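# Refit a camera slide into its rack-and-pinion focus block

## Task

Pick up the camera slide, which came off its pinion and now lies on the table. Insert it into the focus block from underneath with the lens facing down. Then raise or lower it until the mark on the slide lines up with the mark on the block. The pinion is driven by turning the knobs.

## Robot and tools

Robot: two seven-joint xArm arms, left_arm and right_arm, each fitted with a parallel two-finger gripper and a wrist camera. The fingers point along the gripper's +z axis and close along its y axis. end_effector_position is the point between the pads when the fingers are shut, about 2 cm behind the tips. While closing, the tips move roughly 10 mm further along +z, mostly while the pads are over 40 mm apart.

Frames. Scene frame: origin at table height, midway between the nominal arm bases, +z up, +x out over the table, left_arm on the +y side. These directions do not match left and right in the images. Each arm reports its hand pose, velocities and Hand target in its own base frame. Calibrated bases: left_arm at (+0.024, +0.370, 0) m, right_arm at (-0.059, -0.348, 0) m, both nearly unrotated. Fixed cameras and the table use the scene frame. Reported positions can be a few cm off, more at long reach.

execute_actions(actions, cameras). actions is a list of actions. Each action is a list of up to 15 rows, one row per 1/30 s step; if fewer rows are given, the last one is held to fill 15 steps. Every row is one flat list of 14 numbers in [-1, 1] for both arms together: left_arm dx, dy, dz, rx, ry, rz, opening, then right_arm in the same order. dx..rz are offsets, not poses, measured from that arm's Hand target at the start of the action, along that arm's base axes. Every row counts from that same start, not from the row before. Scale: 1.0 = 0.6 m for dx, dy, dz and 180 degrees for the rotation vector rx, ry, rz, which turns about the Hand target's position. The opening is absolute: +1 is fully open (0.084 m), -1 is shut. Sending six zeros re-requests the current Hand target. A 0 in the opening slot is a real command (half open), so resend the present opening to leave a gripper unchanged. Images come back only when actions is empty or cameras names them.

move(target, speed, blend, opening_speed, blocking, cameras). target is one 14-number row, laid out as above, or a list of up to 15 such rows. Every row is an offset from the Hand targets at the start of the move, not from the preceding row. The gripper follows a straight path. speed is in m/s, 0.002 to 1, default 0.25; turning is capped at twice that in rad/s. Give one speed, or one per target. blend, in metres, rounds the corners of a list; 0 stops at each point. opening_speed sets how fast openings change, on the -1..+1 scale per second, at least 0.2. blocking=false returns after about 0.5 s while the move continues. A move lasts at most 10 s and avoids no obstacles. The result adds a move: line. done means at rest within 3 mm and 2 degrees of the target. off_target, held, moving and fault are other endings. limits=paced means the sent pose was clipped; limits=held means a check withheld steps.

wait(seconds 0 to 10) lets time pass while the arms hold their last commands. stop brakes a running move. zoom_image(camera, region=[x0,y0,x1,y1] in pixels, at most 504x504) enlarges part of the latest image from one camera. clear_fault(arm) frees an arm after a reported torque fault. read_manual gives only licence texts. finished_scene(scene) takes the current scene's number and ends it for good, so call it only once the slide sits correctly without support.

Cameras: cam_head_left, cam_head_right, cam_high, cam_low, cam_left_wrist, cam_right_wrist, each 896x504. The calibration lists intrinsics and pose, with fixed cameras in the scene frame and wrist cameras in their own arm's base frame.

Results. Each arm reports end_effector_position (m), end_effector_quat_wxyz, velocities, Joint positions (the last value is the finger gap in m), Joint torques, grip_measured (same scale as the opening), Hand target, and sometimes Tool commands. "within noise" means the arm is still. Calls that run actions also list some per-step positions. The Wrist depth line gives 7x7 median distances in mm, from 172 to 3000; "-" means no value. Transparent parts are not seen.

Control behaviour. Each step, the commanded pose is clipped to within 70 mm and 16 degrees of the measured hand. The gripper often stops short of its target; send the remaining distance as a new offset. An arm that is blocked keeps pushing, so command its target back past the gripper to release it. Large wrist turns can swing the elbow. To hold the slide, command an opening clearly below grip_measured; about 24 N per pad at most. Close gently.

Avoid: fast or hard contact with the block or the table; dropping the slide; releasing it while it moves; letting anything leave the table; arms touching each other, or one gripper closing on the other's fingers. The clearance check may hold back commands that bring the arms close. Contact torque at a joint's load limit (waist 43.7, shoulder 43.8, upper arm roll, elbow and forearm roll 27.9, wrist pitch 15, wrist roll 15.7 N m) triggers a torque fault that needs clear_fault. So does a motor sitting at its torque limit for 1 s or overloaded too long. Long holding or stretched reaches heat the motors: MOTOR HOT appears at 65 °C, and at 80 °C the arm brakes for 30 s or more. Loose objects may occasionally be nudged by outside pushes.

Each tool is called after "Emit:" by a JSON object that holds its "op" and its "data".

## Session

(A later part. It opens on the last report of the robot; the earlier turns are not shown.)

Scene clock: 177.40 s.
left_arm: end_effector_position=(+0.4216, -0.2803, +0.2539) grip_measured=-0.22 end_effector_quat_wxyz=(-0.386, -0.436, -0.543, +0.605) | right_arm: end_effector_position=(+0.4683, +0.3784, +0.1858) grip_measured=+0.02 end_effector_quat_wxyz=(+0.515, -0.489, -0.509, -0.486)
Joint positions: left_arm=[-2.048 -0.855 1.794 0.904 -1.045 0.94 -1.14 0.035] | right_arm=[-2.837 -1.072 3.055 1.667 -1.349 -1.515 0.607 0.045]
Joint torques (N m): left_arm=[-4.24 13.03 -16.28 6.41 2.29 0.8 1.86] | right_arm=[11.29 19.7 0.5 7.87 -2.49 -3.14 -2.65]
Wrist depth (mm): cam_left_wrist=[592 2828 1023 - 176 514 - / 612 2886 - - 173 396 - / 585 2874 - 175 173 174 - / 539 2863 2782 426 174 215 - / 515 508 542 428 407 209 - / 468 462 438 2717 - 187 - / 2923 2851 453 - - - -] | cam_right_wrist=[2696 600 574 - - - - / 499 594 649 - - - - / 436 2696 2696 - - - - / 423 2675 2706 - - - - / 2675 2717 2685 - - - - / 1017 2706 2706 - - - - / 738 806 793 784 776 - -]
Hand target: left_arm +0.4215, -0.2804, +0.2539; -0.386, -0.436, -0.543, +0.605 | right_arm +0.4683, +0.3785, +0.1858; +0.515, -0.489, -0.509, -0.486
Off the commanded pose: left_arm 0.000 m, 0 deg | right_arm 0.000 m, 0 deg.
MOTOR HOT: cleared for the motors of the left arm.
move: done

Emit:
{"op": "move", "data": {"target": [0,0,0,0.006,0.2,0,-0.6,0,0,0.0023,0,0,0,-0.5], "speed": 0.25, "cameras": ["cam_right_wrist"]}}

Emit:
{"op": "zoom_image", "data": {"camera": "cam_right_wrist", "region": [620, 60, 896, 440]}}

Scene clock: 179.97 s.
left_arm: end_effector_position=(+0.4215, -0.2804, +0.2539) grip_measured=-0.23 end_effector_quat_wxyz=(+0.195, +0.231, +0.642, -0.705) | right_arm: end_effector_position=(+0.4683, +0.3785, +0.1871) grip_measured=+0.02 end_effector_quat_wxyz=(+0.514, -0.489, -0.509, -0.486)
Joint positions: left_arm=[-2.067 -0.799 1.839 0.888 -1.159 0.994 -1.682 0.034] | right_arm=[-2.837 -1.068 3.055 1.666 -1.35 -1.514 0.609 0.045]
Joint torques (N m): left_arm=[0.19 23.47 -17.22 8.7 -1.72 7.69 -2.5] | right_arm=[2.57 39.09 13.76 19.7 -0.35 -11.78 1.22]
Wrist depth (mm): cam_left_wrist=[2923 515 2816 2685 909 595 417 / 2923 465 2805 2749 870 - - / 2911 456 573 - - 174 - / 2886 2851 439 423 - - - / 2923 2874 445 428 412 173 - / 2839 2828 2760 2782 - - 197 / 2839 2816 - - - - 187] | cam_right_wrist=[2706 593 566 - - - - / 481 590 656 - - - - / 433 2675 2685 - - - - / 423 2696 2664 - - - - / 2685 2675 2675 - - - - / 1008 2644 2675 - - - - / 733 799 791 778 769 - -]
Hand target: left_arm +0.4215, -0.2804, +0.2539; +0.195, +0.231, +0.642, -0.705 | right_arm +0.4683, +0.3785, +0.1872; +0.515, -0.489, -0.509, -0.486
Off the commanded pose: left_arm 0.000 m, 0 deg | right_arm 0.000 m, 0 deg.
move: done
camera_calibration:
cam_right_wrist: T_world_to_cam=[[0.999325, 0.0318411, -0.018339, -0.442768], [-0.0180508, -0.0093159, -0.999794, 0.264984], [-0.0320053, 0.99945, -0.00873486, -0.23174], [0, 0, 0, 1]] pos_world=[0.439835, 0.248179, 0.254785]
Images, in order (width x height): cam_right_wrist 896x504.

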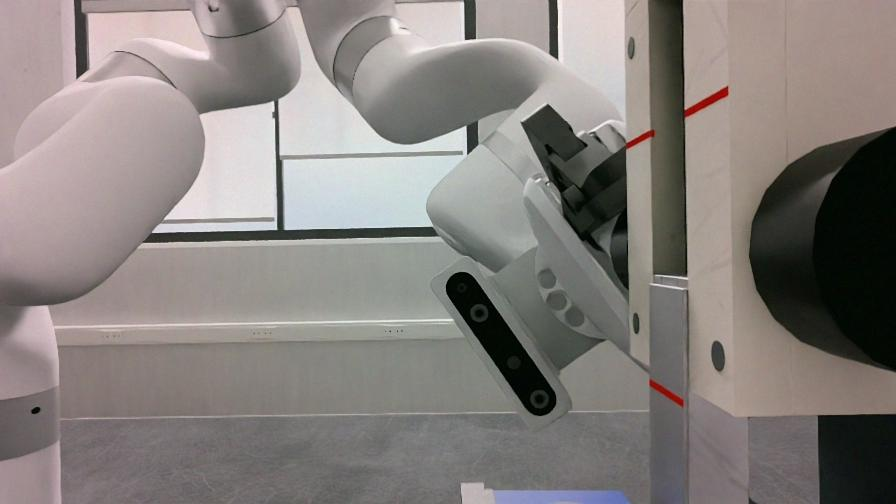

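Scaled by 1.326 from the camera's 896x504 image, which has a finer 1280x720 frame.

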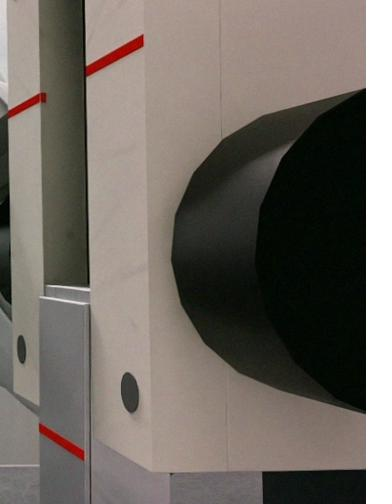

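Emit:
{"op": "move", "data": {"target": [[0,0,0,0,0,0,-0.9,0,0,-0.005,0,0,0,-0.9],[0,0,0,0.009,0.29,0,-0.9,0,0,0.0117,0,0,0,-0.9]], "speed": [0.05,0.1], "cameras": ["cam_right_wrist","cam_left_wrist"]}}

Emit:
{"op": "zoom_image", "data": {"camera": "cam_right_wrist", "region": [620, 60, 896, 440]}}

Scene clock: 187.57 s.
left_arm: end_effector_position=(+0.4214, -0.2806, +0.2538) grip_measured=-0.24 end_effector_quat_wxyz=(-0.110, -0.100, +0.672, -0.726) | right_arm: end_effector_position=(+0.4684, +0.3785, +0.1941) grip_measured=+0.02 end_effector_quat_wxyz=(+0.514, -0.489, -0.509, -0.486)
Joint positions: left_arm=[-2.054 -0.713 1.845 0.838 -1.308 1.009 -2.505 0.034] | right_arm=[-2.84 -1.05 3.059 1.658 -1.355 -1.509 0.618 0.045]
Joint torques (N m): left_arm=[25.44 18.38 -15.44 29.24 -6.04 8.11 -2.28] | right_arm=[3.56 41.47 17.47 20.55 0.19 -12.66 1.22]
Wrist depth (mm): cam_left_wrist=[2828 2805 2782 474 2717 2685 897 / 2816 2851 2771 436 2696 2356 794 / 2839 2816 2782 431 440 2106 732 / 2828 2839 2793 435 417 994 600 / 2805 2805 2771 2738 414 263 218 / 2863 - - 202 347 248 181 / 2851 - - - - 239 190] | cam_right_wrist=[2727 588 549 - - - - / 486 595 529 - - - - / 434 2664 2644 - - - - / 422 2760 2664 - - - - / 2644 2685 2685 - - - - / 2706 2727 2706 - - - - / 745 820 804 794 719 - -]
Hand target: left_arm +0.4215, -0.2804, +0.2539; -0.110, -0.100, +0.672, -0.726 | right_arm +0.4683, +0.3785, +0.1942; +0.515, -0.489, -0.509, -0.486
Off the commanded pose: left_arm 0.000 m, 0 deg | right_arm 0.000 m, 0 deg.
move: done
camera_calibration:
cam_left_wrist: T_world_to_cam=[[-0.309692, -0.0870939, -0.94684, 0.381641], [0.950788, -0.0182107, -0.309308, -0.257716], [0.00969626, -0.996034, 0.0884475, -0.17146], [0, 0, 0, 1]] pos_world=[0.364887, -0.142235, 0.296804]
cam_right_wrist: T_world_to_cam=[[0.999336, 0.0315317, -0.0182483, -0.442592], [-0.0179535, -0.00960597, -0.999793, 0.27201], [-0.0317005, 0.999457, -0.00903349, -0.231737], [0, 0, 0, 1]] pos_world=[0.439836, 0.24818, 0.261784]
Images, in order (width x height): cam_left_wrist 896x504, cam_right_wrist 896x504.

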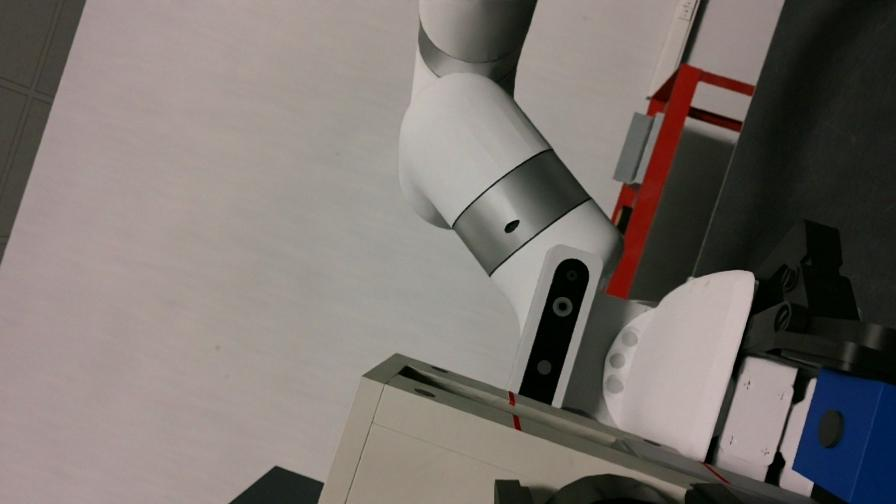

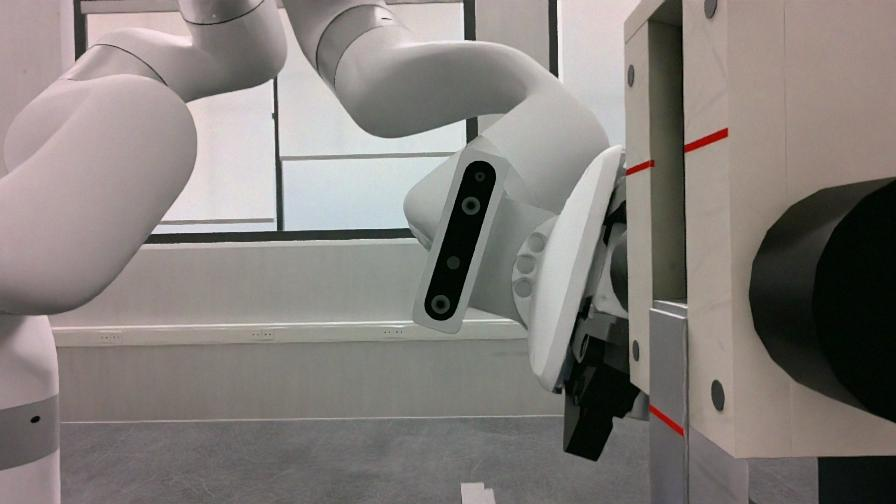

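Scaled by 1.326 from the camera's 896x504 image, which has a finer 1280x720 frame.

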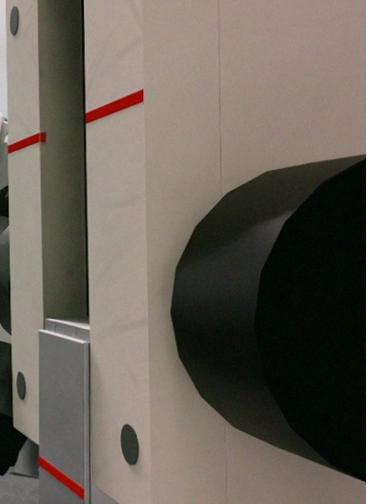

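Emit:
{"op": "zoom_image", "data": {"camera": "cam_left_wrist", "region": [360, 340, 800, 504]}}

Scaled by 1.145 from the camera's 896x504 image, which has a finer 1280x720 frame.

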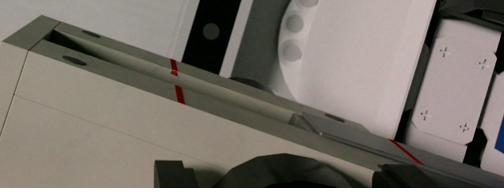

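Emit:
{"op": "zoom_image", "data": {"camera": "cam_right_wrist", "region": [790, 170, 896, 480]}}

Scaled by 1.626 from the camera's 896x504 image, which has a finer 1280x720 frame.

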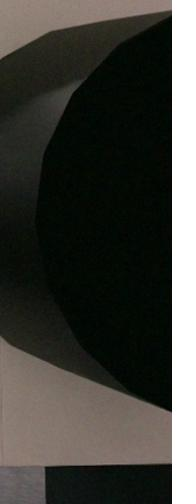

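Emit:
{"op": "move", "data": {"target": [0,0,0,0.001,0.033,0,-0.9,0,0,0,0,0,0,-0.9], "speed": 0.2, "cameras": ["cam_right_wrist"]}}

Emit:
{"op": "zoom_image", "data": {"camera": "cam_right_wrist", "region": [790, 170, 896, 480]}}

Scene clock: 192.50 s.
left_arm: end_effector_position=(+0.4213, -0.2807, +0.2538) grip_measured=-0.24 end_effector_quat_wxyz=(-0.145, -0.137, +0.666, -0.719) | right_arm: end_effector_position=(+0.4684, +0.3785, +0.1941) grip_measured=+0.02 end_effector_quat_wxyz=(+0.514, -0.489, -0.509, -0.486)
Joint positions: left_arm=[-2.051 -0.701 1.844 0.832 -1.323 1.01 -2.602 0.034] | right_arm=[-2.841 -1.05 3.06 1.658 -1.355 -1.508 0.617 0.045]
Joint torques (N m): left_arm=[25.72 20.3 -13.82 30.35 -7.44 7.78 -2.35] | right_arm=[3.84 41.21 17.76 20.71 0.06 -12.63 -2.24]
Wrist depth (mm): cam_left_wrist=[2771 2782 2793 499 2685 2644 935 / 2782 2805 2793 427 2675 2644 826 / 2828 2805 2727 432 427 2381 792 / 2874 2816 2760 452 415 1059 643 / 2816 2771 2771 2717 415 267 227 / 2816 - - 202 340 251 187 / - - - - - 242 184] | cam_right_wrist=[2696 588 546 - - - - / 483 627 530 - - - - / 436 2664 2706 - - - - / 422 2685 2644 - - - - / 2644 2685 2644 - - - - / 2706 2696 2654 - - - - / 750 820 808 795 717 - -]
Hand target: left_arm +0.4215, -0.2804, +0.2539; -0.145, -0.138, +0.666, -0.719 | right_arm +0.4683, +0.3785, +0.1942; +0.515, -0.489, -0.509, -0.486
Off the commanded pose: left_arm 0.000 m, 0 deg | right_arm 0.000 m, 0 deg.
move: done
camera_calibration:
cam_right_wrist: T_world_to_cam=[[0.999336, 0.0315317, -0.0182483, -0.442592], [-0.0179535, -0.00960597, -0.999793, 0.27201], [-0.0317005, 0.999457, -0.00903349, -0.231737], [0, 0, 0, 1]] pos_world=[0.439836, 0.24818, 0.261784]
Images, in order (width x height): cam_right_wrist 896x504.

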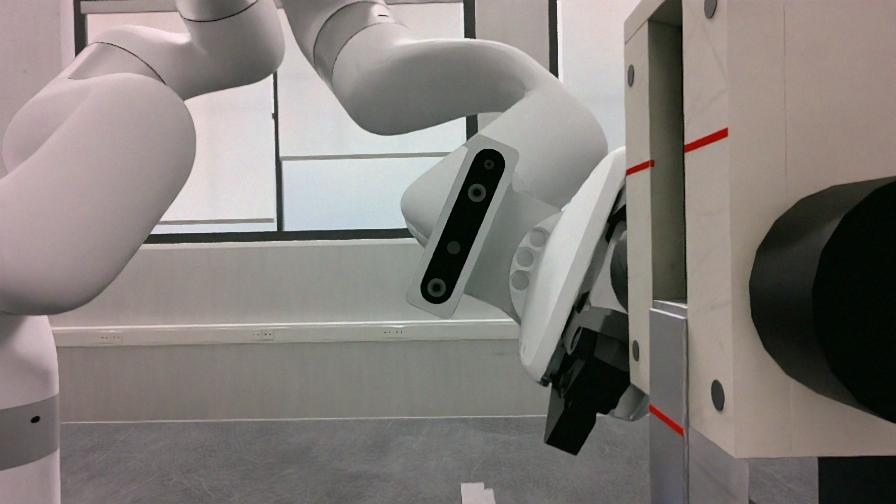

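Scaled by 1.626 from the camera's 896x504 image, which has a finer 1280x720 frame.

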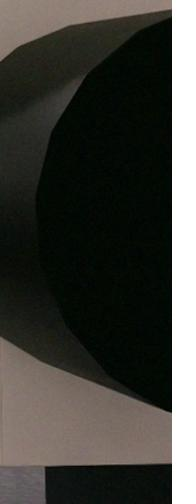

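Emit:
{"op": "move", "data": {"target": [[0,0,0,0,0,0,0.3,0,0,-0.004,0,0,0,-0.9],[0,0.25,0,0,0,0,0.3,0,0,-0.004,0,0,0,-0.9]], "speed": 0.2}}

Emit:
{"op": "move", "data": {"target": [0,0,0,-0.016,-0.53,0,0.3,0,0,0,0,0,0,-0.9], "speed": 0.5}}

Emit:
{"op": "move", "data": {"target": [0,0,0,-0.016,-0.53,0,0.3,0,0,0,0,0,0,-0.9], "speed": 0.5}}

Scene clock: 201.00 s.
left_arm: end_effector_position=(+0.4215, -0.1304, +0.2539) grip_measured=+0.29 end_effector_quat_wxyz=(-0.145, -0.138, +0.666, -0.719) | right_arm: end_effector_position=(+0.4683, +0.3785, +0.1918) grip_measured=+0.02 end_effector_quat_wxyz=(+0.515, -0.489, -0.509, -0.486)
Joint positions: left_arm=[-1.749 -0.662 1.946 0.875 -1.026 1.32 -2.739 0.056] | right_arm=[-2.842 -1.056 3.061 1.66 -1.355 -1.509 0.614 0.045]
Joint torques (N m): left_arm=[3.94 11.76 -7.76 11.57 1.85 2.36 -2.04] | right_arm=[13.95 22.68 1.49 5.94 -3.69 -3.57 -2.32]
Wrist depth (mm): cam_left_wrist=[2793 2986 2899 2899 762 2805 985 / 2948 2973 2911 662 2839 2793 874 / 2999 2960 2923 578 2828 2242 803 / - - 2886 2899 572 1026 725 / - 2960 2935 349 501 388 660 / 2999 2935 314 307 283 318 321 / 2986 2973 313 310 307 630 502] | cam_right_wrist=[577 630 620 - - - - / 502 687 619 - - - - / 456 2696 2685 - - - - / 428 2685 2706 - - - - / 2644 2706 2706 - - - - / 2664 2696 2664 - - - - / 750 825 808 798 722 - -]
Hand target: left_arm +0.4215, -0.1304, +0.2539; -0.145, -0.138, +0.666, -0.719 | right_arm +0.4683, +0.3785, +0.1918; +0.515, -0.489, -0.509, -0.486
Off the commanded pose: left_arm 0.000 m, 0 deg | right_arm 0.000 m, 0 deg.
move: done

Scene clock: 203.20 s.
left_arm: end_effector_position=(+0.4215, -0.1304, +0.2539) grip_measured=+0.29 end_effector_quat_wxyz=(-0.392, -0.442, -0.539, +0.600) | right_arm: end_effector_position=(+0.4683, +0.3785, +0.1918) grip_measured=+0.02 end_effector_quat_wxyz=(+0.515, -0.489, -0.509, -0.486)
Joint positions: left_arm=[-1.696 -0.959 1.795 0.944 -0.684 1.184 -1.312 0.056] | right_arm=[-2.842 -1.056 3.061 1.66 -1.355 -1.509 0.614 0.045]
Joint torques (N m): left_arm=[3.51 13.61 -19.73 5.98 1.91 -0.45 2.02] | right_arm=[13.9 25.05 2.73 6.98 -3.82 -3.98 -1.47]
Wrist depth (mm): cam_left_wrist=[- 752 985 790 632 545 294 / 720 2986 2948 1266 714 297 508 / 721 812 2911 - 323 299 823 / - 700 2986 404 327 299 2696 / - 657 705 580 321 300 2717 / - - 707 589 284 303 2717 / - - 2999 - 306 303 2696] | cam_right_wrist=[2685 655 654 - - - - / 2664 679 675 - - - - / 465 707 2675 - - - - / 431 2685 2706 - - - - / 2654 2685 2685 - - - - / 2717 2738 2675 - - - - / 751 826 806 798 724 - -]
Hand target: left_arm +0.4215, -0.1304, +0.2539; -0.392, -0.442, -0.539, +0.600 | right_arm +0.4683, +0.3785, +0.1918; +0.515, -0.489, -0.509, -0.486
Off the commanded pose: left_arm 0.000 m, 0 deg | right_arm 0.000 m, 0 deg.
move: done

Scene clock: 205.40 s.
left_arm: end_effector_position=(+0.4215, -0.1304, +0.2539) grip_measured=+0.29 end_effector_quat_wxyz=(+0.672, +0.733, +0.059, -0.089) | right_arm: end_effector_position=(+0.4683, +0.3785, +0.1918) grip_measured=+0.02 end_effector_quat_wxyz=(+0.515, -0.489, -0.509, -0.486)
Joint positions: left_arm=[-1.569 -1.305 1.603 0.844 -0.232 0.916 -0.022 0.056] | right_arm=[-2.842 -1.056 3.061 1.66 -1.355 -1.509 0.614 0.045]
Joint torques (N m): left_arm=[3.88 12.78 -22.66 2.16 2.39 -1.03 2.12] | right_arm=[13.87 24.96 4.16 7.67 -3.69 -4.14 -0.43]
Wrist depth (mm): cam_left_wrist=[307 441 683 2771 2793 2717 2717 / 317 458 749 2828 2805 2760 2717 / 321 318 314 567 2816 2760 2706 / 360 469 314 308 305 2727 2727 / 373 535 722 330 304 301 2749 / 391 533 332 329 284 302 2706 / 407 594 1000 2911 576 2805 2760] | cam_right_wrist=[2749 2654 2664 - - - - / 2685 738 739 - - - - / 471 721 698 - - - - / 442 789 2685 - - - - / 2634 2717 2685 - - - - / 2696 2664 2717 - - - - / 754 825 807 799 722 - -]
Hand target: left_arm +0.4215, -0.1304, +0.2539; +0.672, +0.733, +0.059, -0.089 | right_arm +0.4683, +0.3785, +0.1918; +0.515, -0.489, -0.509, -0.486
Off the commanded pose: left_arm 0.000 m, 0 deg | right_arm 0.000 m, 0 deg.
move: done

Emit:
{"op": "move", "data": {"target": [[-0.12,0,0.2,0,0,0,0.3,0,0,0,0,0,0,-0.9],[-0.19,-0.1,0.25,0.45,0,0,0.3,0,0,0,0,0,0,-0.9],[-0.19,-0.34,0.2,0.48,-0.06,0,0.3,0,0,0,0,0,0,-0.9]], "speed": 0.3, "cameras": ["cam_left_wrist"]}}

Scene clock: 211.33 s.
left_arm: end_effector_position=(+0.3075, -0.3345, +0.3740) grip_measured=+0.29 end_effector_quat_wxyz=(-0.008, +0.998, +0.046, +0.039) | right_arm: end_effector_position=(+0.4683, +0.3785, +0.1918) grip_measured=+0.02 end_effector_quat_wxyz=(+0.515, -0.489, -0.509, -0.486)
Joint positions: left_arm=[-1.316 -0.11 0.418 1.416 0.117 1.485 -1.001 0.056] | right_arm=[-2.842 -1.056 3.061 1.66 -1.355 -1.509 0.614 0.045]
Joint torques (N m): left_arm=[-3.7 -15.95 2.7 18.65 -1.69 0.05 2.02] | right_arm=[12.22 25.21 5.82 10.48 -3.8 -4.72 0.42]
Wrist depth (mm): cam_left_wrist=[525 522 523 - 196 516 516 / 520 519 519 - 195 243 511 / 516 515 513 512 263 296 295 / 514 512 511 510 506 294 291 / 510 509 508 506 308 295 291 / 507 505 506 503 502 500 498 / 504 503 501 499 499 496 496] | cam_right_wrist=[496 2675 2664 - - - - / 469 2696 2685 - - - - / 472 2706 2675 - - - - / 457 2717 2664 - - - - / 2614 2685 2717 - - - - / 2738 2685 2685 - - - - / 751 826 806 798 722 - -]
Hand target: left_arm +0.3075, -0.3344, +0.3739; -0.008, +0.998, +0.046, +0.039 | right_arm +0.4683, +0.3785, +0.1918; +0.515, -0.489, -0.509, -0.486
Off the commanded pose: left_arm 0.000 m, 0 deg | right_arm 0.000 m, 0 deg.
move: done
camera_calibration:
cam_left_wrist: T_world_to_cam=[[0.109797, -0.993628, -0.0254568, -0.321272], [-0.991729, -0.107802, -0.069653, 0.364522], [0.0664649, 0.0328939, -0.997246, 0.498091], [0, 0, 0, 1]] pos_world=[0.363677, -0.296312, 0.513931]
Images, in order (width x height): cam_left_wrist 896x504.

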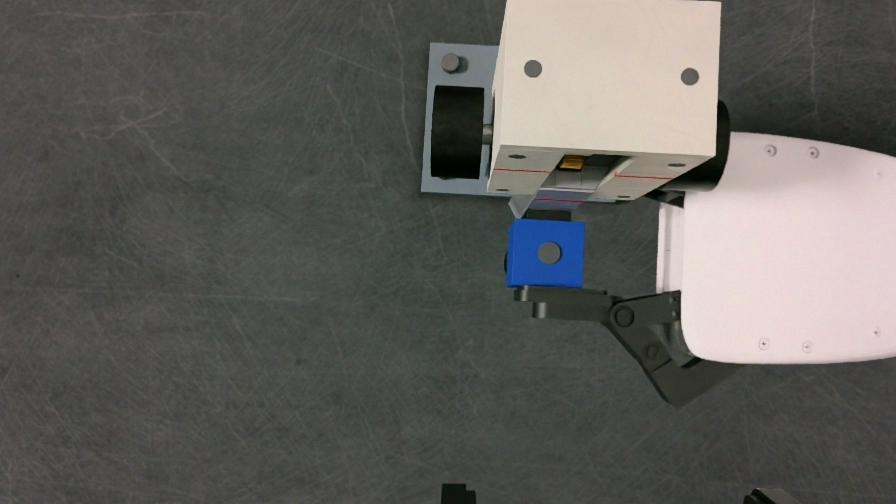

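Excellent view.

Emit:
{"op": "zoom_image", "data": {"camera": "cam_left_wrist", "region": [480, 130, 680, 240]}}

Scaled by 2.520 from the camera's 896x504 image, which has a finer 1280x720 frame.

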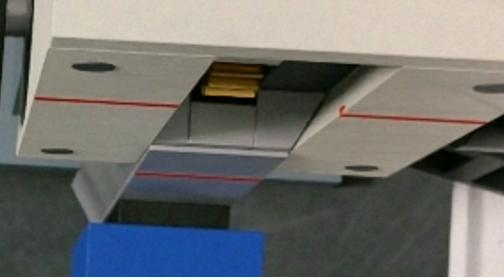

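Emit:
{"op": "move", "data": {"target": [-0.03,-0.07,-0.07,0,-0.1,0,0.3,0,0,0,0,0,0,-0.9], "speed": 0.2, "cameras": ["cam_left_wrist"]}}

Scene clock: 214.27 s.
left_arm: end_effector_position=(+0.2895, -0.3764, +0.3319) grip_measured=+0.29 end_effector_quat_wxyz=(-0.001, +0.980, +0.047, +0.194) | right_arm: end_effector_position=(+0.4683, +0.3785, +0.1918) grip_measured=+0.02 end_effector_quat_wxyz=(+0.515, -0.489, -0.509, -0.486)
Joint positions: left_arm=[-1.371 -0.177 0.27 1.155 0.435 1.193 -1.333 0.056] | right_arm=[-2.842 -1.056 3.061 1.66 -1.355 -1.509 0.614 0.045]
Joint torques (N m): left_arm=[-4.93 -28.65 -4.42 15.67 3.3 -2.5 -2.02] | right_arm=[11.96 25.16 5.68 10.98 -3.73 -4.96 0.51]
Wrist depth (mm): cam_left_wrist=[576 580 - 196 579 589 591 / 553 553 200 196 548 563 566 / 526 527 245 244 240 535 528 / 506 508 509 296 295 283 279 / 488 489 491 291 280 272 269 / 471 473 470 465 273 267 268 / 450 452 453 455 452 458 458] | cam_right_wrist=[500 2727 2675 - - - - / 473 2675 2675 - - - - / 472 2696 2675 - - - - / 454 2654 2664 - - - - / 2664 2706 2675 - - - - / 2706 2685 2675 - - - - / 753 824 809 798 725 - -]
Hand target: left_arm +0.2895, -0.3764, +0.3319; -0.001, +0.980, +0.047, +0.194 | right_arm +0.4683, +0.3785, +0.1918; +0.515, -0.489, -0.509, -0.486
Off the commanded pose: left_arm 0.000 m, 0 deg | right_arm 0.000 m, 0 deg.
move: done
camera_calibration:
cam_left_wrist: T_world_to_cam=[[0.112403, -0.993618, 0.00940533, -0.374383], [-0.921775, -0.107801, -0.372437, 0.41948], [0.371074, 0.0331935, -0.92801, 0.347665], [0, 0, 0, 1]] pos_world=[0.299739, -0.338314, 0.482388]
Images, in order (width x height): cam_left_wrist 896x504.

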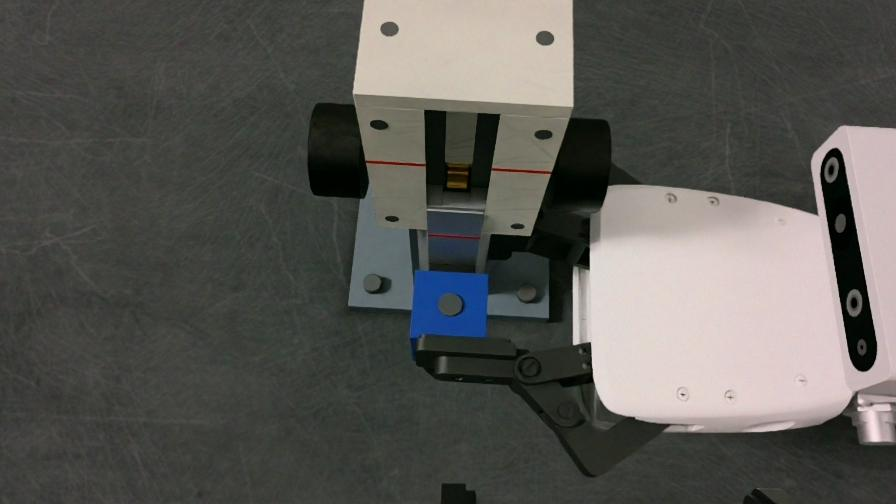

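Emit:
{"op": "zoom_image", "data": {"camera": "cam_left_wrist", "region": [400, 100, 520, 250]}}

Scaled by 3.360 from the camera's 896x504 image, which has a finer 1280x720 frame.

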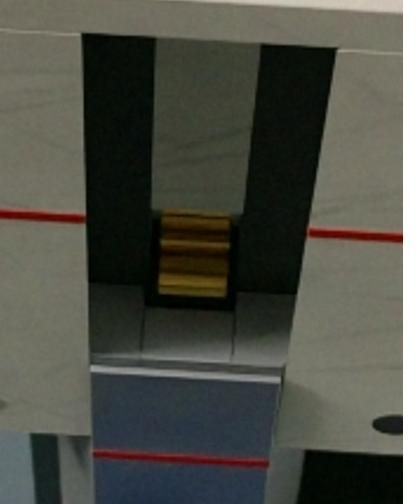

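Emit:
{"op": "move", "data": {"target": [0,0,0,0,0,0,0.3,0,0,0.002,0,0,0,-0.9], "speed": 0.05, "cameras": ["cam_left_wrist"]}}

Emit:
{"op": "zoom_image", "data": {"camera": "cam_left_wrist", "region": [400, 100, 520, 250]}}

Emit:
{"op": "move", "data": {"target": [0,0,0,0,0,0,0.3,0,0,0.003,0,0,0,-0.9], "speed": 0.05, "cameras": ["cam_left_wrist"]}}

Emit:
{"op": "zoom_image", "data": {"camera": "cam_left_wrist", "region": [400, 100, 520, 250]}}

Scene clock: 216.77 s.
left_arm: end_effector_position=(+0.2895, -0.3764, +0.3319) grip_measured=+0.29 end_effector_quat_wxyz=(-0.001, +0.980, +0.047, +0.194) | right_arm: end_effector_position=(+0.4683, +0.3785, +0.1928) grip_measured=+0.02 end_effector_quat_wxyz=(+0.514, -0.489, -0.509, -0.486)
Joint positions: left_arm=[-1.372 -0.177 0.27 1.155 0.436 1.193 -1.333 0.056] | right_arm=[-2.842 -1.053 3.061 1.659 -1.356 -1.508 0.616 0.045]
Joint torques (N m): left_arm=[-4.87 -22.67 -4.3 15.75 3.47 -1.36 1.1] | right_arm=[6.86 34.57 11.25 14.71 -1.77 -10.5 1.32]
Wrist depth (mm): cam_left_wrist=[576 578 - 196 580 590 592 / 553 555 201 196 548 563 566 / 525 526 245 244 240 535 531 / 505 509 511 296 294 282 282 / 488 490 492 291 280 271 269 / 471 472 469 464 273 266 267 / 451 452 454 455 451 458 460] | cam_right_wrist=[500 2675 2664 - - - - / 472 2654 2675 - - - - / 470 2696 2685 - - - - / 455 2717 2654 - - - - / 2654 2654 2717 - - - - / 2685 2675 2717 - - - - / 750 822 802 794 719 - -]
Hand target: left_arm +0.2895, -0.3764, +0.3319; -0.001, +0.980, +0.047, +0.194 | right_arm +0.4683, +0.3785, +0.1930; +0.515, -0.489, -0.509, -0.486
Off the commanded pose: left_arm 0.000 m, 0 deg | right_arm 0.000 m, 0 deg.
move: done
camera_calibration:
cam_left_wrist: T_world_to_cam=[[0.112403, -0.993618, 0.00940533, -0.374383], [-0.921775, -0.107801, -0.372437, 0.41948], [0.371074, 0.0331935, -0.92801, 0.347665], [0, 0, 0, 1]] pos_world=[0.299739, -0.338314, 0.482388]
Images, in order (width x height): cam_left_wrist 896x504.

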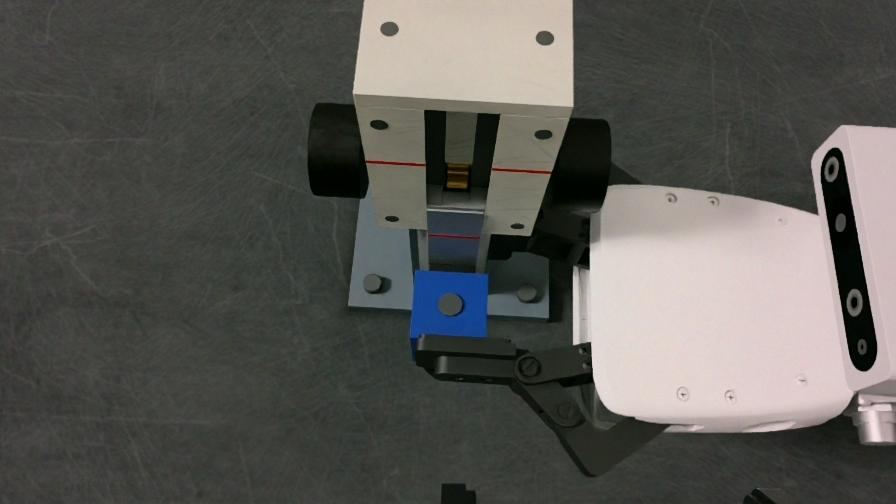

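Scaled by 3.360 from the camera's 896x504 image, which has a finer 1280x720 frame.

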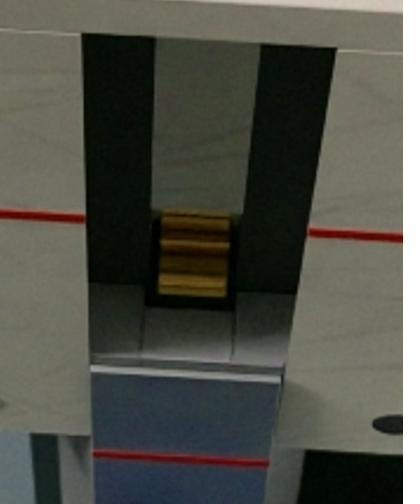

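Scene clock: 217.47 s.
left_arm: end_effector_position=(+0.2895, -0.3764, +0.3319) grip_measured=+0.29 end_effector_quat_wxyz=(-0.001, +0.980, +0.047, +0.194) | right_arm: end_effector_position=(+0.4684, +0.3785, +0.1946) grip_measured=+0.02 end_effector_quat_wxyz=(+0.514, -0.490, -0.509, -0.486)
Joint positions: left_arm=[-1.372 -0.177 0.27 1.155 0.436 1.193 -1.333 0.056] | right_arm=[-2.842 -1.049 3.062 1.657 -1.357 -1.507 0.618 0.045]
Joint torques (N m): left_arm=[-4.68 -21.62 -4.07 15.62 3.49 -1.3 1.18] | right_arm=[2.6 41.78 17.21 21.27 0.03 -12.8 1.45]
Wrist depth (mm): cam_left_wrist=[576 579 - 196 579 590 592 / 552 555 200 196 548 565 566 / 525 526 245 244 240 535 530 / 505 508 510 296 293 280 280 / 487 490 492 291 279 270 268 / 470 472 470 465 273 265 266 / 451 452 454 455 452 457 460] | cam_right_wrist=[500 2706 2685 - - - - / 471 2664 2738 - - - - / 471 2706 2685 - - - - / 453 2664 2696 - - - - / 2675 2685 2685 - - - - / 2696 2738 2696 - - - - / 751 822 807 794 721 - -]
Hand target: left_arm +0.2895, -0.3764, +0.3319; -0.001, +0.980, +0.047, +0.194 | right_arm +0.4683, +0.3785, +0.1948; +0.515, -0.489, -0.509, -0.486
Off the commanded pose: left_arm 0.000 m, 0 deg | right_arm 0.000 m, 0 deg.
move: done
camera_calibration:
cam_left_wrist: T_world_to_cam=[[0.112311, -0.993629, 0.00936881, -0.374342], [-0.921786, -0.107702, -0.372439, 0.419518], [0.371075, 0.0331931, -0.928009, 0.347664], [0, 0, 0, 1]] pos_world=[0.299739, -0.338314, 0.482388]
Images, in order (width x height): cam_left_wrist 896x504.

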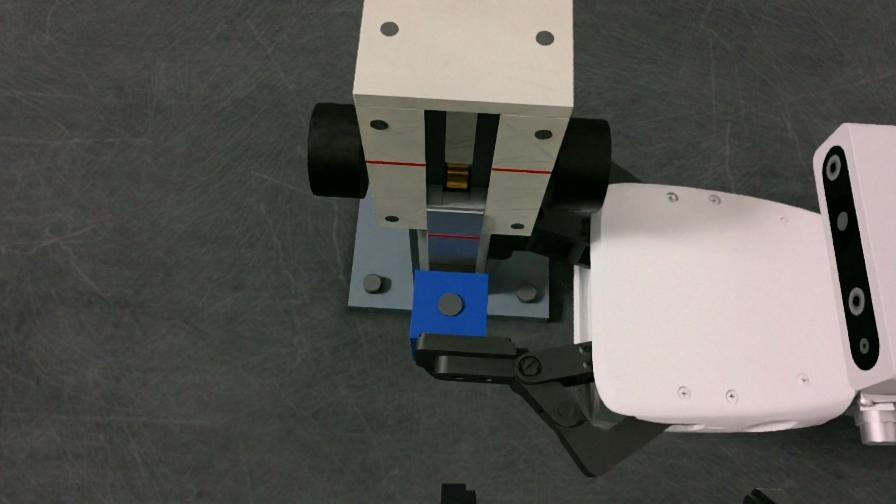

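Scaled by 3.360 from the camera's 896x504 image, which has a finer 1280x720 frame.

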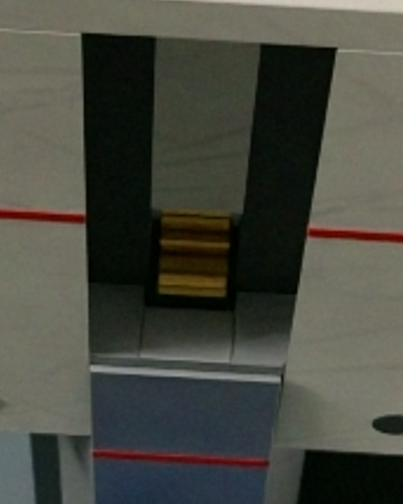

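Emit:
{"op": "move", "data": {"target": [0,0,0,0,0,0,0.3,0,0,-0.004,0,0,0,0.01], "speed": 0.03}}

Emit:
{"op": "move", "data": {"target": [0,0,0,0,0,0,0.3,0,0,0.006,0,0,0,0.01], "speed": 0.03, "cameras": ["cam_left_wrist"]}}

Emit:
{"op": "zoom_image", "data": {"camera": "cam_left_wrist", "region": [400, 100, 520, 250]}}

Scene clock: 223.30 s.
left_arm: end_effector_position=(+0.2895, -0.3764, +0.3319) grip_measured=+0.29 end_effector_quat_wxyz=(-0.001, +0.980, +0.047, +0.194) | right_arm: end_effector_position=(+0.4683, +0.3785, +0.1928) grip_measured=+0.02 end_effector_quat_wxyz=(+0.515, -0.489, -0.509, -0.487)
Joint positions: left_arm=[-1.372 -0.177 0.27 1.155 0.436 1.193 -1.333 0.056] | right_arm=[-2.843 -1.054 3.063 1.66 -1.356 -1.509 0.614 0.045]
Joint torques (N m): left_arm=[-4.08 -17.97 -2.89 15.63 3.22 -0.55 1.37] | right_arm=[8.04 16.66 2.68 10.69 -2.14 -5.31 -2.93]
Wrist depth (mm): cam_left_wrist=[577 578 - 196 578 586 592 / 553 555 201 196 548 563 565 / 527 526 245 244 240 536 531 / 506 507 510 296 294 281 282 / 489 489 492 291 279 271 269 / 470 472 470 465 273 266 267 / 450 453 454 455 451 458 460] | cam_right_wrist=[499 2644 2696 - - - - / 471 2706 2696 - - - - / 474 2654 2696 - - - - / 455 2685 2696 - - - - / 2664 2717 2664 - - - - / 2717 2717 2685 - - - - / 755 826 816 801 727 - -]
Hand target: left_arm +0.2895, -0.3764, +0.3319; -0.001, +0.980, +0.047, +0.194 | right_arm +0.4683, +0.3785, +0.1924; +0.515, -0.489, -0.509, -0.486
Off the commanded pose: left_arm 0.000 m, 0 deg | right_arm 0.000 m, 0 deg.
move: done

Scene clock: 224.00 s.
left_arm: end_effector_position=(+0.2895, -0.3764, +0.3319) grip_measured=+0.29 end_effector_quat_wxyz=(-0.001, +0.980, +0.047, +0.194) | right_arm: end_effector_position=(+0.4684, +0.3786, +0.1956) grip_measured=+0.02 end_effector_quat_wxyz=(+0.514, -0.490, -0.509, -0.486)
Joint positions: left_arm=[-1.372 -0.177 0.27 1.155 0.436 1.193 -1.333 0.056] | right_arm=[-2.843 -1.046 3.063 1.655 -1.358 -1.506 0.619 0.045]
Joint torques (N m): left_arm=[-3.99 -17.72 -2.74 15.79 3.21 -0.64 1.25] | right_arm=[4.3 41.68 18.6 22.48 0.22 -12.95 1.4]
Wrist depth (mm): cam_left_wrist=[577 579 - 196 577 588 592 / 552 554 201 196 548 564 567 / 526 526 245 244 240 535 529 / 506 508 509 296 293 280 279 / 487 489 490 291 277 269 267 / 470 471 469 465 272 264 265 / 451 452 454 455 451 458 460] | cam_right_wrist=[500 2675 2685 - - - - / 472 2696 2717 - - - - / 474 2675 2664 - - - - / 454 2696 2685 - - - - / 2654 2706 2675 - - - - / 2749 2717 2675 - - - - / 755 821 804 - 722 - -]
Hand target: left_arm +0.2895, -0.3764, +0.3319; -0.001, +0.980, +0.047, +0.194 | right_arm +0.4683, +0.3785, +0.1960; +0.515, -0.489, -0.509, -0.486
Off the commanded pose: left_arm 0.000 m, 0 deg | right_arm 0.000 m, 0 deg.
move: done
camera_calibration:
cam_left_wrist: T_world_to_cam=[[0.112311, -0.993629, 0.00936881, -0.374342], [-0.921786, -0.107702, -0.372439, 0.419518], [0.371075, 0.0331931, -0.928009, 0.347664], [0, 0, 0, 1]] pos_world=[0.299739, -0.338314, 0.482388]
Images, in order (width x height): cam_left_wrist 896x504.

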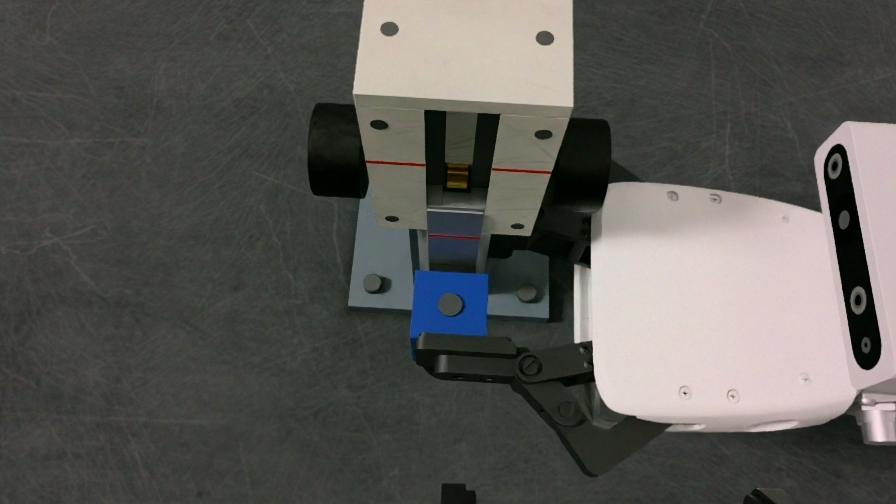

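Scaled by 3.360 from the camera's 896x504 image, which has a finer 1280x720 frame.

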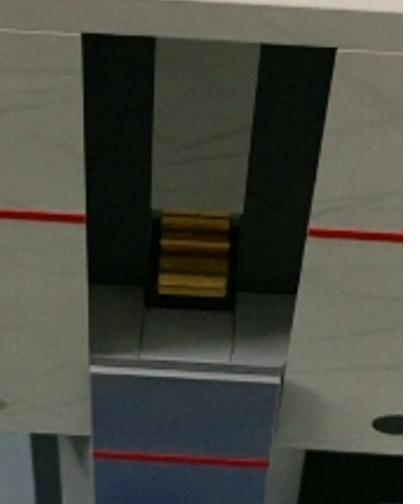

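Emit:
{"op": "move", "data": {"target": [[0,0.1,0.11,0,0.1,0,0.3,0,0,-0.015,0,0,0,-0.9],[0.018,0.31,0.12,-0.02,0.16,0,0.3,0,0,-0.015,0,0,0,-0.9],[0.1,0.41,0.07,-0.48,0.16,0,0.3,0,0,-0.015,0,0,0,-0.9]], "speed": 0.35}}

Scene clock: 232.70 s.
left_arm: end_effector_position=(+0.3495, -0.1304, +0.3739) grip_measured=+0.29 end_effector_quat_wxyz=(+0.652, +0.731, +0.164, -0.117) | right_arm: end_effector_position=(+0.4683, +0.3785, +0.1870) grip_measured=+0.02 end_effector_quat_wxyz=(+0.515, -0.489, -0.509, -0.486)
Joint positions: left_arm=[-1.167 -1.16 1.151 0.618 -0.499 0.915 -0.354 0.056] | right_arm=[-2.844 -1.068 3.065 1.665 -1.356 -1.509 0.607 0.045]
Joint torques (N m): left_arm=[-5.04 3.78 -10.43 7.96 -2.68 -1.27 2.2] | right_arm=[3.99 19.36 2.86 15.71 -0.59 -4.13 -2.46]
Wrist depth (mm): cam_left_wrist=[437 339 332 2923 2874 2851 2771 / 466 584 329 322 2805 2863 2782 / 490 345 323 316 2828 2771 2760 / 536 641 423 575 2851 2793 2782 / 572 802 1138 589 2816 2805 2738 / 623 910 2828 576 2816 2727 2706 / 667 1013 2874 634 2793 2738 2696] | cam_right_wrist=[672 688 589 399 - - - / 706 685 660 - - - - / 542 2685 2644 - - - - / 466 2696 2685 - - - - / 2644 2664 2675 - - - - / 1022 2727 2685 - - - - / 737 807 792 787 713 - -]
Hand target: left_arm +0.3495, -0.1304, +0.3739; +0.652, +0.731, +0.164, -0.117 | right_arm +0.4683, +0.3785, +0.1870; +0.515, -0.489, -0.509, -0.486
Off the commanded pose: left_arm 0.000 m, 0 deg | right_arm 0.000 m, 0 deg.
move: done

Emit:
{"op": "move", "data": {"target": [0.11,0,-0.2002,-0.0333,-0.128,-0.0089,0.3,0,0,0,0,0,0,-0.9], "speed": 0.3}}

Emit:
{"op": "move", "data": {"target": [[0.0098,-0.252,0,0,0,0,0.3,0,0,0,0,0,0,-0.9],[0.0098,-0.252,0,0,0,0,-0.6,0,0,0,0,0,0,-0.9]], "speed": 0.15, "cameras": ["cam_left_wrist","cam_right_wrist"]}}

Scene clock: 237.60 s.
left_arm: end_effector_position=(+0.4155, -0.1304, +0.2538) grip_measured=+0.29 end_effector_quat_wxyz=(+0.707, +0.707, +0.014, +0.014) | right_arm: end_effector_position=(+0.4683, +0.3785, +0.1870) grip_measured=+0.02 end_effector_quat_wxyz=(+0.515, -0.489, -0.509, -0.486)
Joint positions: left_arm=[-1.496 -1.338 1.613 0.739 -0.323 0.811 0.277 0.056] | right_arm=[-2.844 -1.068 3.065 1.665 -1.356 -1.509 0.607 0.045]
Joint torques (N m): left_arm=[-4.96 10.83 -14.69 4.82 2.69 1.84 2.08] | right_arm=[3.91 19.24 3.11 15.8 -0.75 -4.2 -1.87]
Wrist depth (mm): cam_left_wrist=[399 596 1176 2874 2911 2874 2899 / 400 597 1180 2911 2911 2886 2874 / 381 600 1199 2839 2874 2874 2851 / 309 310 309 309 309 2828 2886 / 310 310 309 310 310 2886 2863 / 404 608 325 325 305 2874 2886 / 405 507 321 574 571 2828 2851] | cam_right_wrist=[2706 2738 2696 - - - - / 2727 730 745 - - - - / 459 722 693 - - - - / 447 2675 2624 - - - - / 2624 2664 2706 - - - - / 1017 2685 2706 - - - - / 738 806 794 787 716 - -]
Hand target: left_arm +0.4155, -0.1304, +0.2538; +0.707, +0.707, +0.014, +0.014 | right_arm +0.4683, +0.3785, +0.1870; +0.515, -0.489, -0.509, -0.486
Off the commanded pose: left_arm 0.000 m, 0 deg | right_arm 0.000 m, 0 deg.
move: done

Scene clock: 239.57 s.
left_arm: end_effector_position=(+0.4215, -0.2815, +0.2537) grip_measured=-0.25 end_effector_quat_wxyz=(+0.707, +0.707, +0.014, +0.014) | right_arm: end_effector_position=(+0.4683, +0.3785, +0.1870) grip_measured=+0.02 end_effector_quat_wxyz=(+0.515, -0.489, -0.509, -0.486)
Joint positions: left_arm=[-1.903 -1.419 1.571 0.698 -0.425 0.351 0.346 0.033] | right_arm=[-2.844 -1.068 3.065 1.665 -1.356 -1.509 0.607 0.045]
Joint torques (N m): left_arm=[-5.32 15.53 -34.68 3.13 1.41 2.08 1.59] | right_arm=[3.99 19.4 3.08 15.54 -0.94 -4.11 -1.61]
Wrist depth (mm): cam_left_wrist=[393 585 2644 2717 2760 2749 2696 / 395 590 2654 2782 2706 2749 2717 / 397 592 2644 2717 2749 2738 2706 / 398 594 - 2727 2727 2717 2696 / - - - - - - - / 401 - - - - - - / 402 - 193 - - - 2675] | cam_right_wrist=[2717 2696 2685 - - - - / 2738 2675 671 - - - - / 455 524 693 411 - - - / 421 530 711 - - - - / 2644 2696 2696 - - - - / 1020 2727 2644 - - - - / 739 806 789 785 713 - -]
Hand target: left_arm +0.4214, -0.2816, +0.2538; +0.707, +0.707, +0.014, +0.014 | right_arm +0.4683, +0.3785, +0.1870; +0.515, -0.489, -0.509, -0.486
Off the commanded pose: left_arm 0.000 m, 0 deg | right_arm 0.000 m, 0 deg.
move: done
camera_calibration:
cam_left_wrist: T_world_to_cam=[[0.0170483, -0.0130208, 0.99977, -0.229198], [-0.999358, -0.0317225, 0.0166281, 0.477672], [0.0314987, -0.999412, -0.0135533, -0.156675], [0, 0, 0, 1]] pos_world=[0.486208, -0.144414, 0.219079]
cam_right_wrist: T_world_to_cam=[[0.999323, 0.0319466, -0.0182297, -0.442821], [-0.0179503, -0.00901284, -0.999798, 0.264665], [-0.0321044, 0.999449, -0.00843329, -0.231674], [0, 0, 0, 1]] pos_world=[0.439835, 0.248079, 0.254585]
Images, in order (width x height): cam_left_wrist 896x504, cam_right_wrist 896x504.

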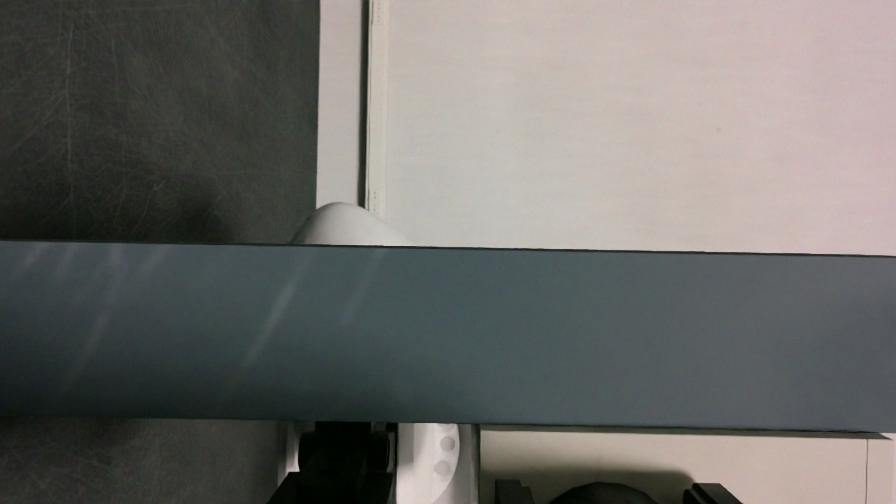

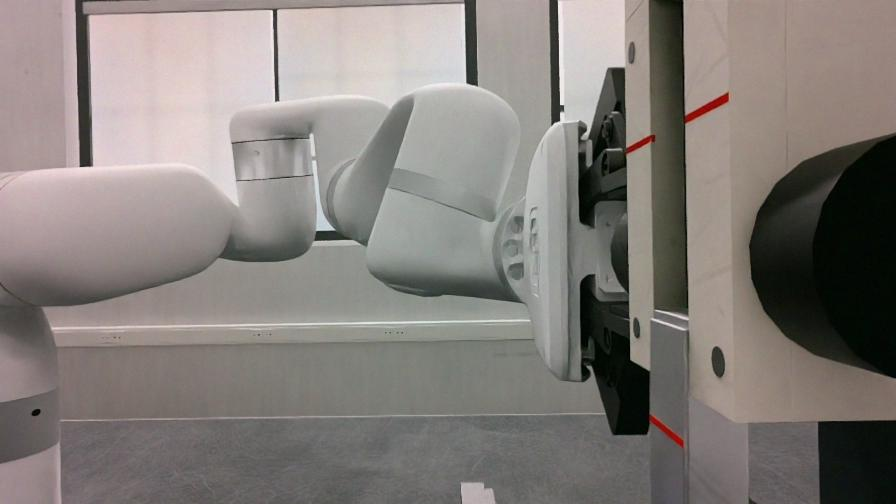

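Emit:
{"op": "move", "data": {"target": [0,0,-0.0013,0,0,0,-0.6,0,0,0,0,0,0,-0.9], "speed": 0.1}}

Emit:
{"op": "move", "data": {"target": [-0.0015,0,0,0,0,0,-0.6,0,0,0,0,0,0,-0.9], "speed": 0.1}}

Scene clock: 241.30 s.
left_arm: end_effector_position=(+0.4213, -0.2816, +0.2531) grip_measured=-0.25 end_effector_quat_wxyz=(+0.707, +0.707, +0.014, +0.014) | right_arm: end_effector_position=(+0.4683, +0.3785, +0.1870) grip_measured=+0.02 end_effector_quat_wxyz=(+0.515, -0.489, -0.509, -0.486)
Joint positions: left_arm=[-1.903 -1.42 1.572 0.698 -0.424 0.351 0.347 0.033] | right_arm=[-2.844 -1.068 3.065 1.665 -1.356 -1.509 0.607 0.045]
Joint torques (N m): left_arm=[-9.01 9.88 -19.79 3.82 3.46 1.82 2.1] | right_arm=[3.68 19.45 3.26 15.77 -0.95 -4.15 -1.42]
Wrist depth (mm): cam_left_wrist=[395 588 2644 2727 2760 2717 2760 / 396 590 2654 2706 2696 2717 2749 / 397 591 2664 2717 2749 2727 2727 / 398 594 - 2738 2706 2706 2706 / - - - - - - - / 401 - - - - - - / 402 - 193 - - - 2717] | cam_right_wrist=[2706 2675 2696 - - - - / 2727 2675 670 - - - - / 455 523 698 411 - - - / 421 529 713 - - - - / 2664 2696 2675 - - - - / 1017 2706 2685 - - - - / 739 809 792 785 713 - -]
Hand target: left_arm +0.4214, -0.2816, +0.2530; +0.707, +0.707, +0.014, +0.014 | right_arm +0.4683, +0.3785, +0.1870; +0.515, -0.489, -0.509, -0.486
Off the commanded pose: left_arm 0.000 m, 0 deg | right_arm 0.000 m, 0 deg.
move: done

Scene clock: 242.00 s.
left_arm: end_effector_position=(+0.4206, -0.2816, +0.2530) grip_measured=-0.25 end_effector_quat_wxyz=(+0.707, +0.707, +0.014, +0.014) | right_arm: end_effector_position=(+0.4683, +0.3785, +0.1870) grip_measured=+0.02 end_effector_quat_wxyz=(+0.515, -0.489, -0.509, -0.486)
Joint positions: left_arm=[-1.902 -1.42 1.572 0.695 -0.424 0.349 0.347 0.033] | right_arm=[-2.844 -1.068 3.065 1.665 -1.356 -1.509 0.607 0.045]
Joint torques (N m): left_arm=[4.5 10.82 -24.82 -9.36 -0.93 3.45 1.68] | right_arm=[4.09 19.51 3.41 15.59 -1.06 -4.16 -1.33]
Wrist depth (mm): cam_left_wrist=[394 587 2664 2696 2749 2771 2727 / 396 589 2685 2717 2727 2760 2727 / 397 594 2675 2749 2727 2706 2717 / 397 593 - 2727 2727 2738 2706 / - - - - - - - / 401 - - - - - - / 403 - 193 - - - 2685] | cam_right_wrist=[2706 2664 2654 - - - - / 2760 2706 671 - - - - / 454 522 696 410 - - - / 421 529 713 - - - - / 2654 2675 2717 - - - - / 1016 2675 2675 - - - - / 738 807 792 786 716 - -]
Hand target: left_arm +0.4205, -0.2816, +0.2530; +0.707, +0.707, +0.014, +0.014 | right_arm +0.4683, +0.3785, +0.1870; +0.515, -0.489, -0.509, -0.486
Off the commanded pose: left_arm 0.000 m, 0 deg | right_arm 0.000 m, 0 deg.
move: done

Emit:
{"op": "move", "data": {"target": [[0.0011,0,0,0,0,0,-0.7,0,0,0.0075,0,0,0,-0.9],[0.0011,0,0,-0.0117,0.3,0,-0.7,0,0,0.026,0,0,0,-0.9]], "speed": 0.05, "cameras": ["cam_right_wrist"]}}

Scene clock: 253.43 s.
left_arm: end_effector_position=(+0.4211, -0.2816, +0.2530) grip_measured=-0.25 end_effector_quat_wxyz=(+0.639, +0.626, +0.329, -0.303) | right_arm: end_effector_position=(+0.4685, +0.3785, +0.2022) grip_measured=+0.02 end_effector_quat_wxyz=(+0.514, -0.490, -0.509, -0.486)
Joint positions: left_arm=[-1.912 -1.237 1.573 0.733 -0.776 0.45 -0.328 0.033] | right_arm=[-2.855 -1.029 3.08 1.648 -1.371 -1.495 0.626 0.045]
Joint torques (N m): left_arm=[-4.91 17.5 -32 17.12 -3.23 4.05 -2.3] | right_arm=[5.66 39.89 18.92 18.63 -0.91 -12.87 1.16]
Wrist depth (mm): cam_left_wrist=[316 373 - - 2706 2738 2760 / 378 469 - - 2738 2706 2749 / 476 576 - - - 2738 2696 / - 173 178 - - 2696 2760 / - - 174 196 - - 2738 / - - - 182 - - 2727 / - 2675 191 - - - 2805] | cam_right_wrist=[2696 2675 2675 - - - - / 2706 2685 626 - - - - / 465 546 685 416 - - - / 421 547 2664 409 - - - / 488 2696 2654 - - - - / 2706 2685 2717 - - - - / 773 843 833 - - - -]
Hand target: left_arm +0.4211, -0.2816, +0.2530; +0.639, +0.626, +0.329, -0.303 (not the last commanded pose) | right_arm +0.4683, +0.3785, +0.2024; +0.515, -0.489, -0.509, -0.486
Off the commanded pose: left_arm 0.000 m, 1 deg | right_arm 0.000 m, 0 deg.
move: done (path cut at 10 s); path passed 1 of 2 targets
camera_calibration:
cam_right_wrist: T_world_to_cam=[[0.999339, 0.0314282, -0.0182544, -0.44242], [-0.0179543, -0.00980433, -0.999791, 0.280258], [-0.0316006, 0.999458, -0.00923358, -0.231754], [0, 0, 0, 1]] pos_world=[0.439836, 0.24828, 0.269983]
Images, in order (width x height): cam_right_wrist 896x504.

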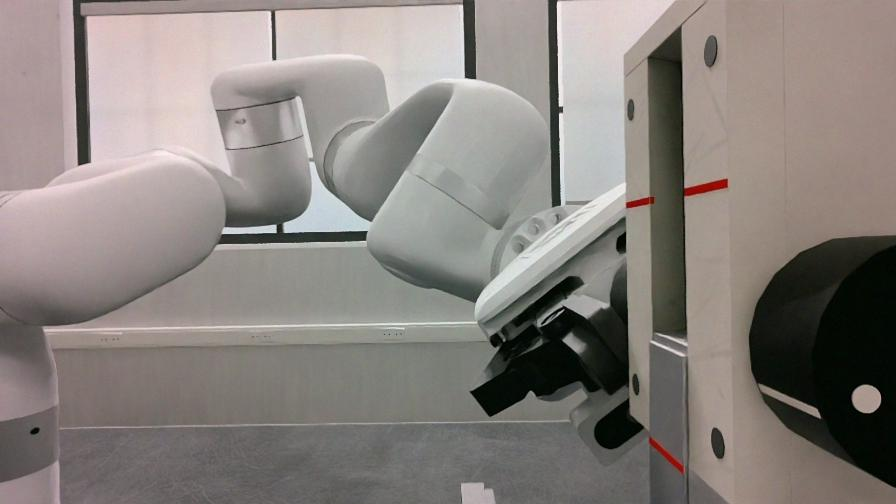

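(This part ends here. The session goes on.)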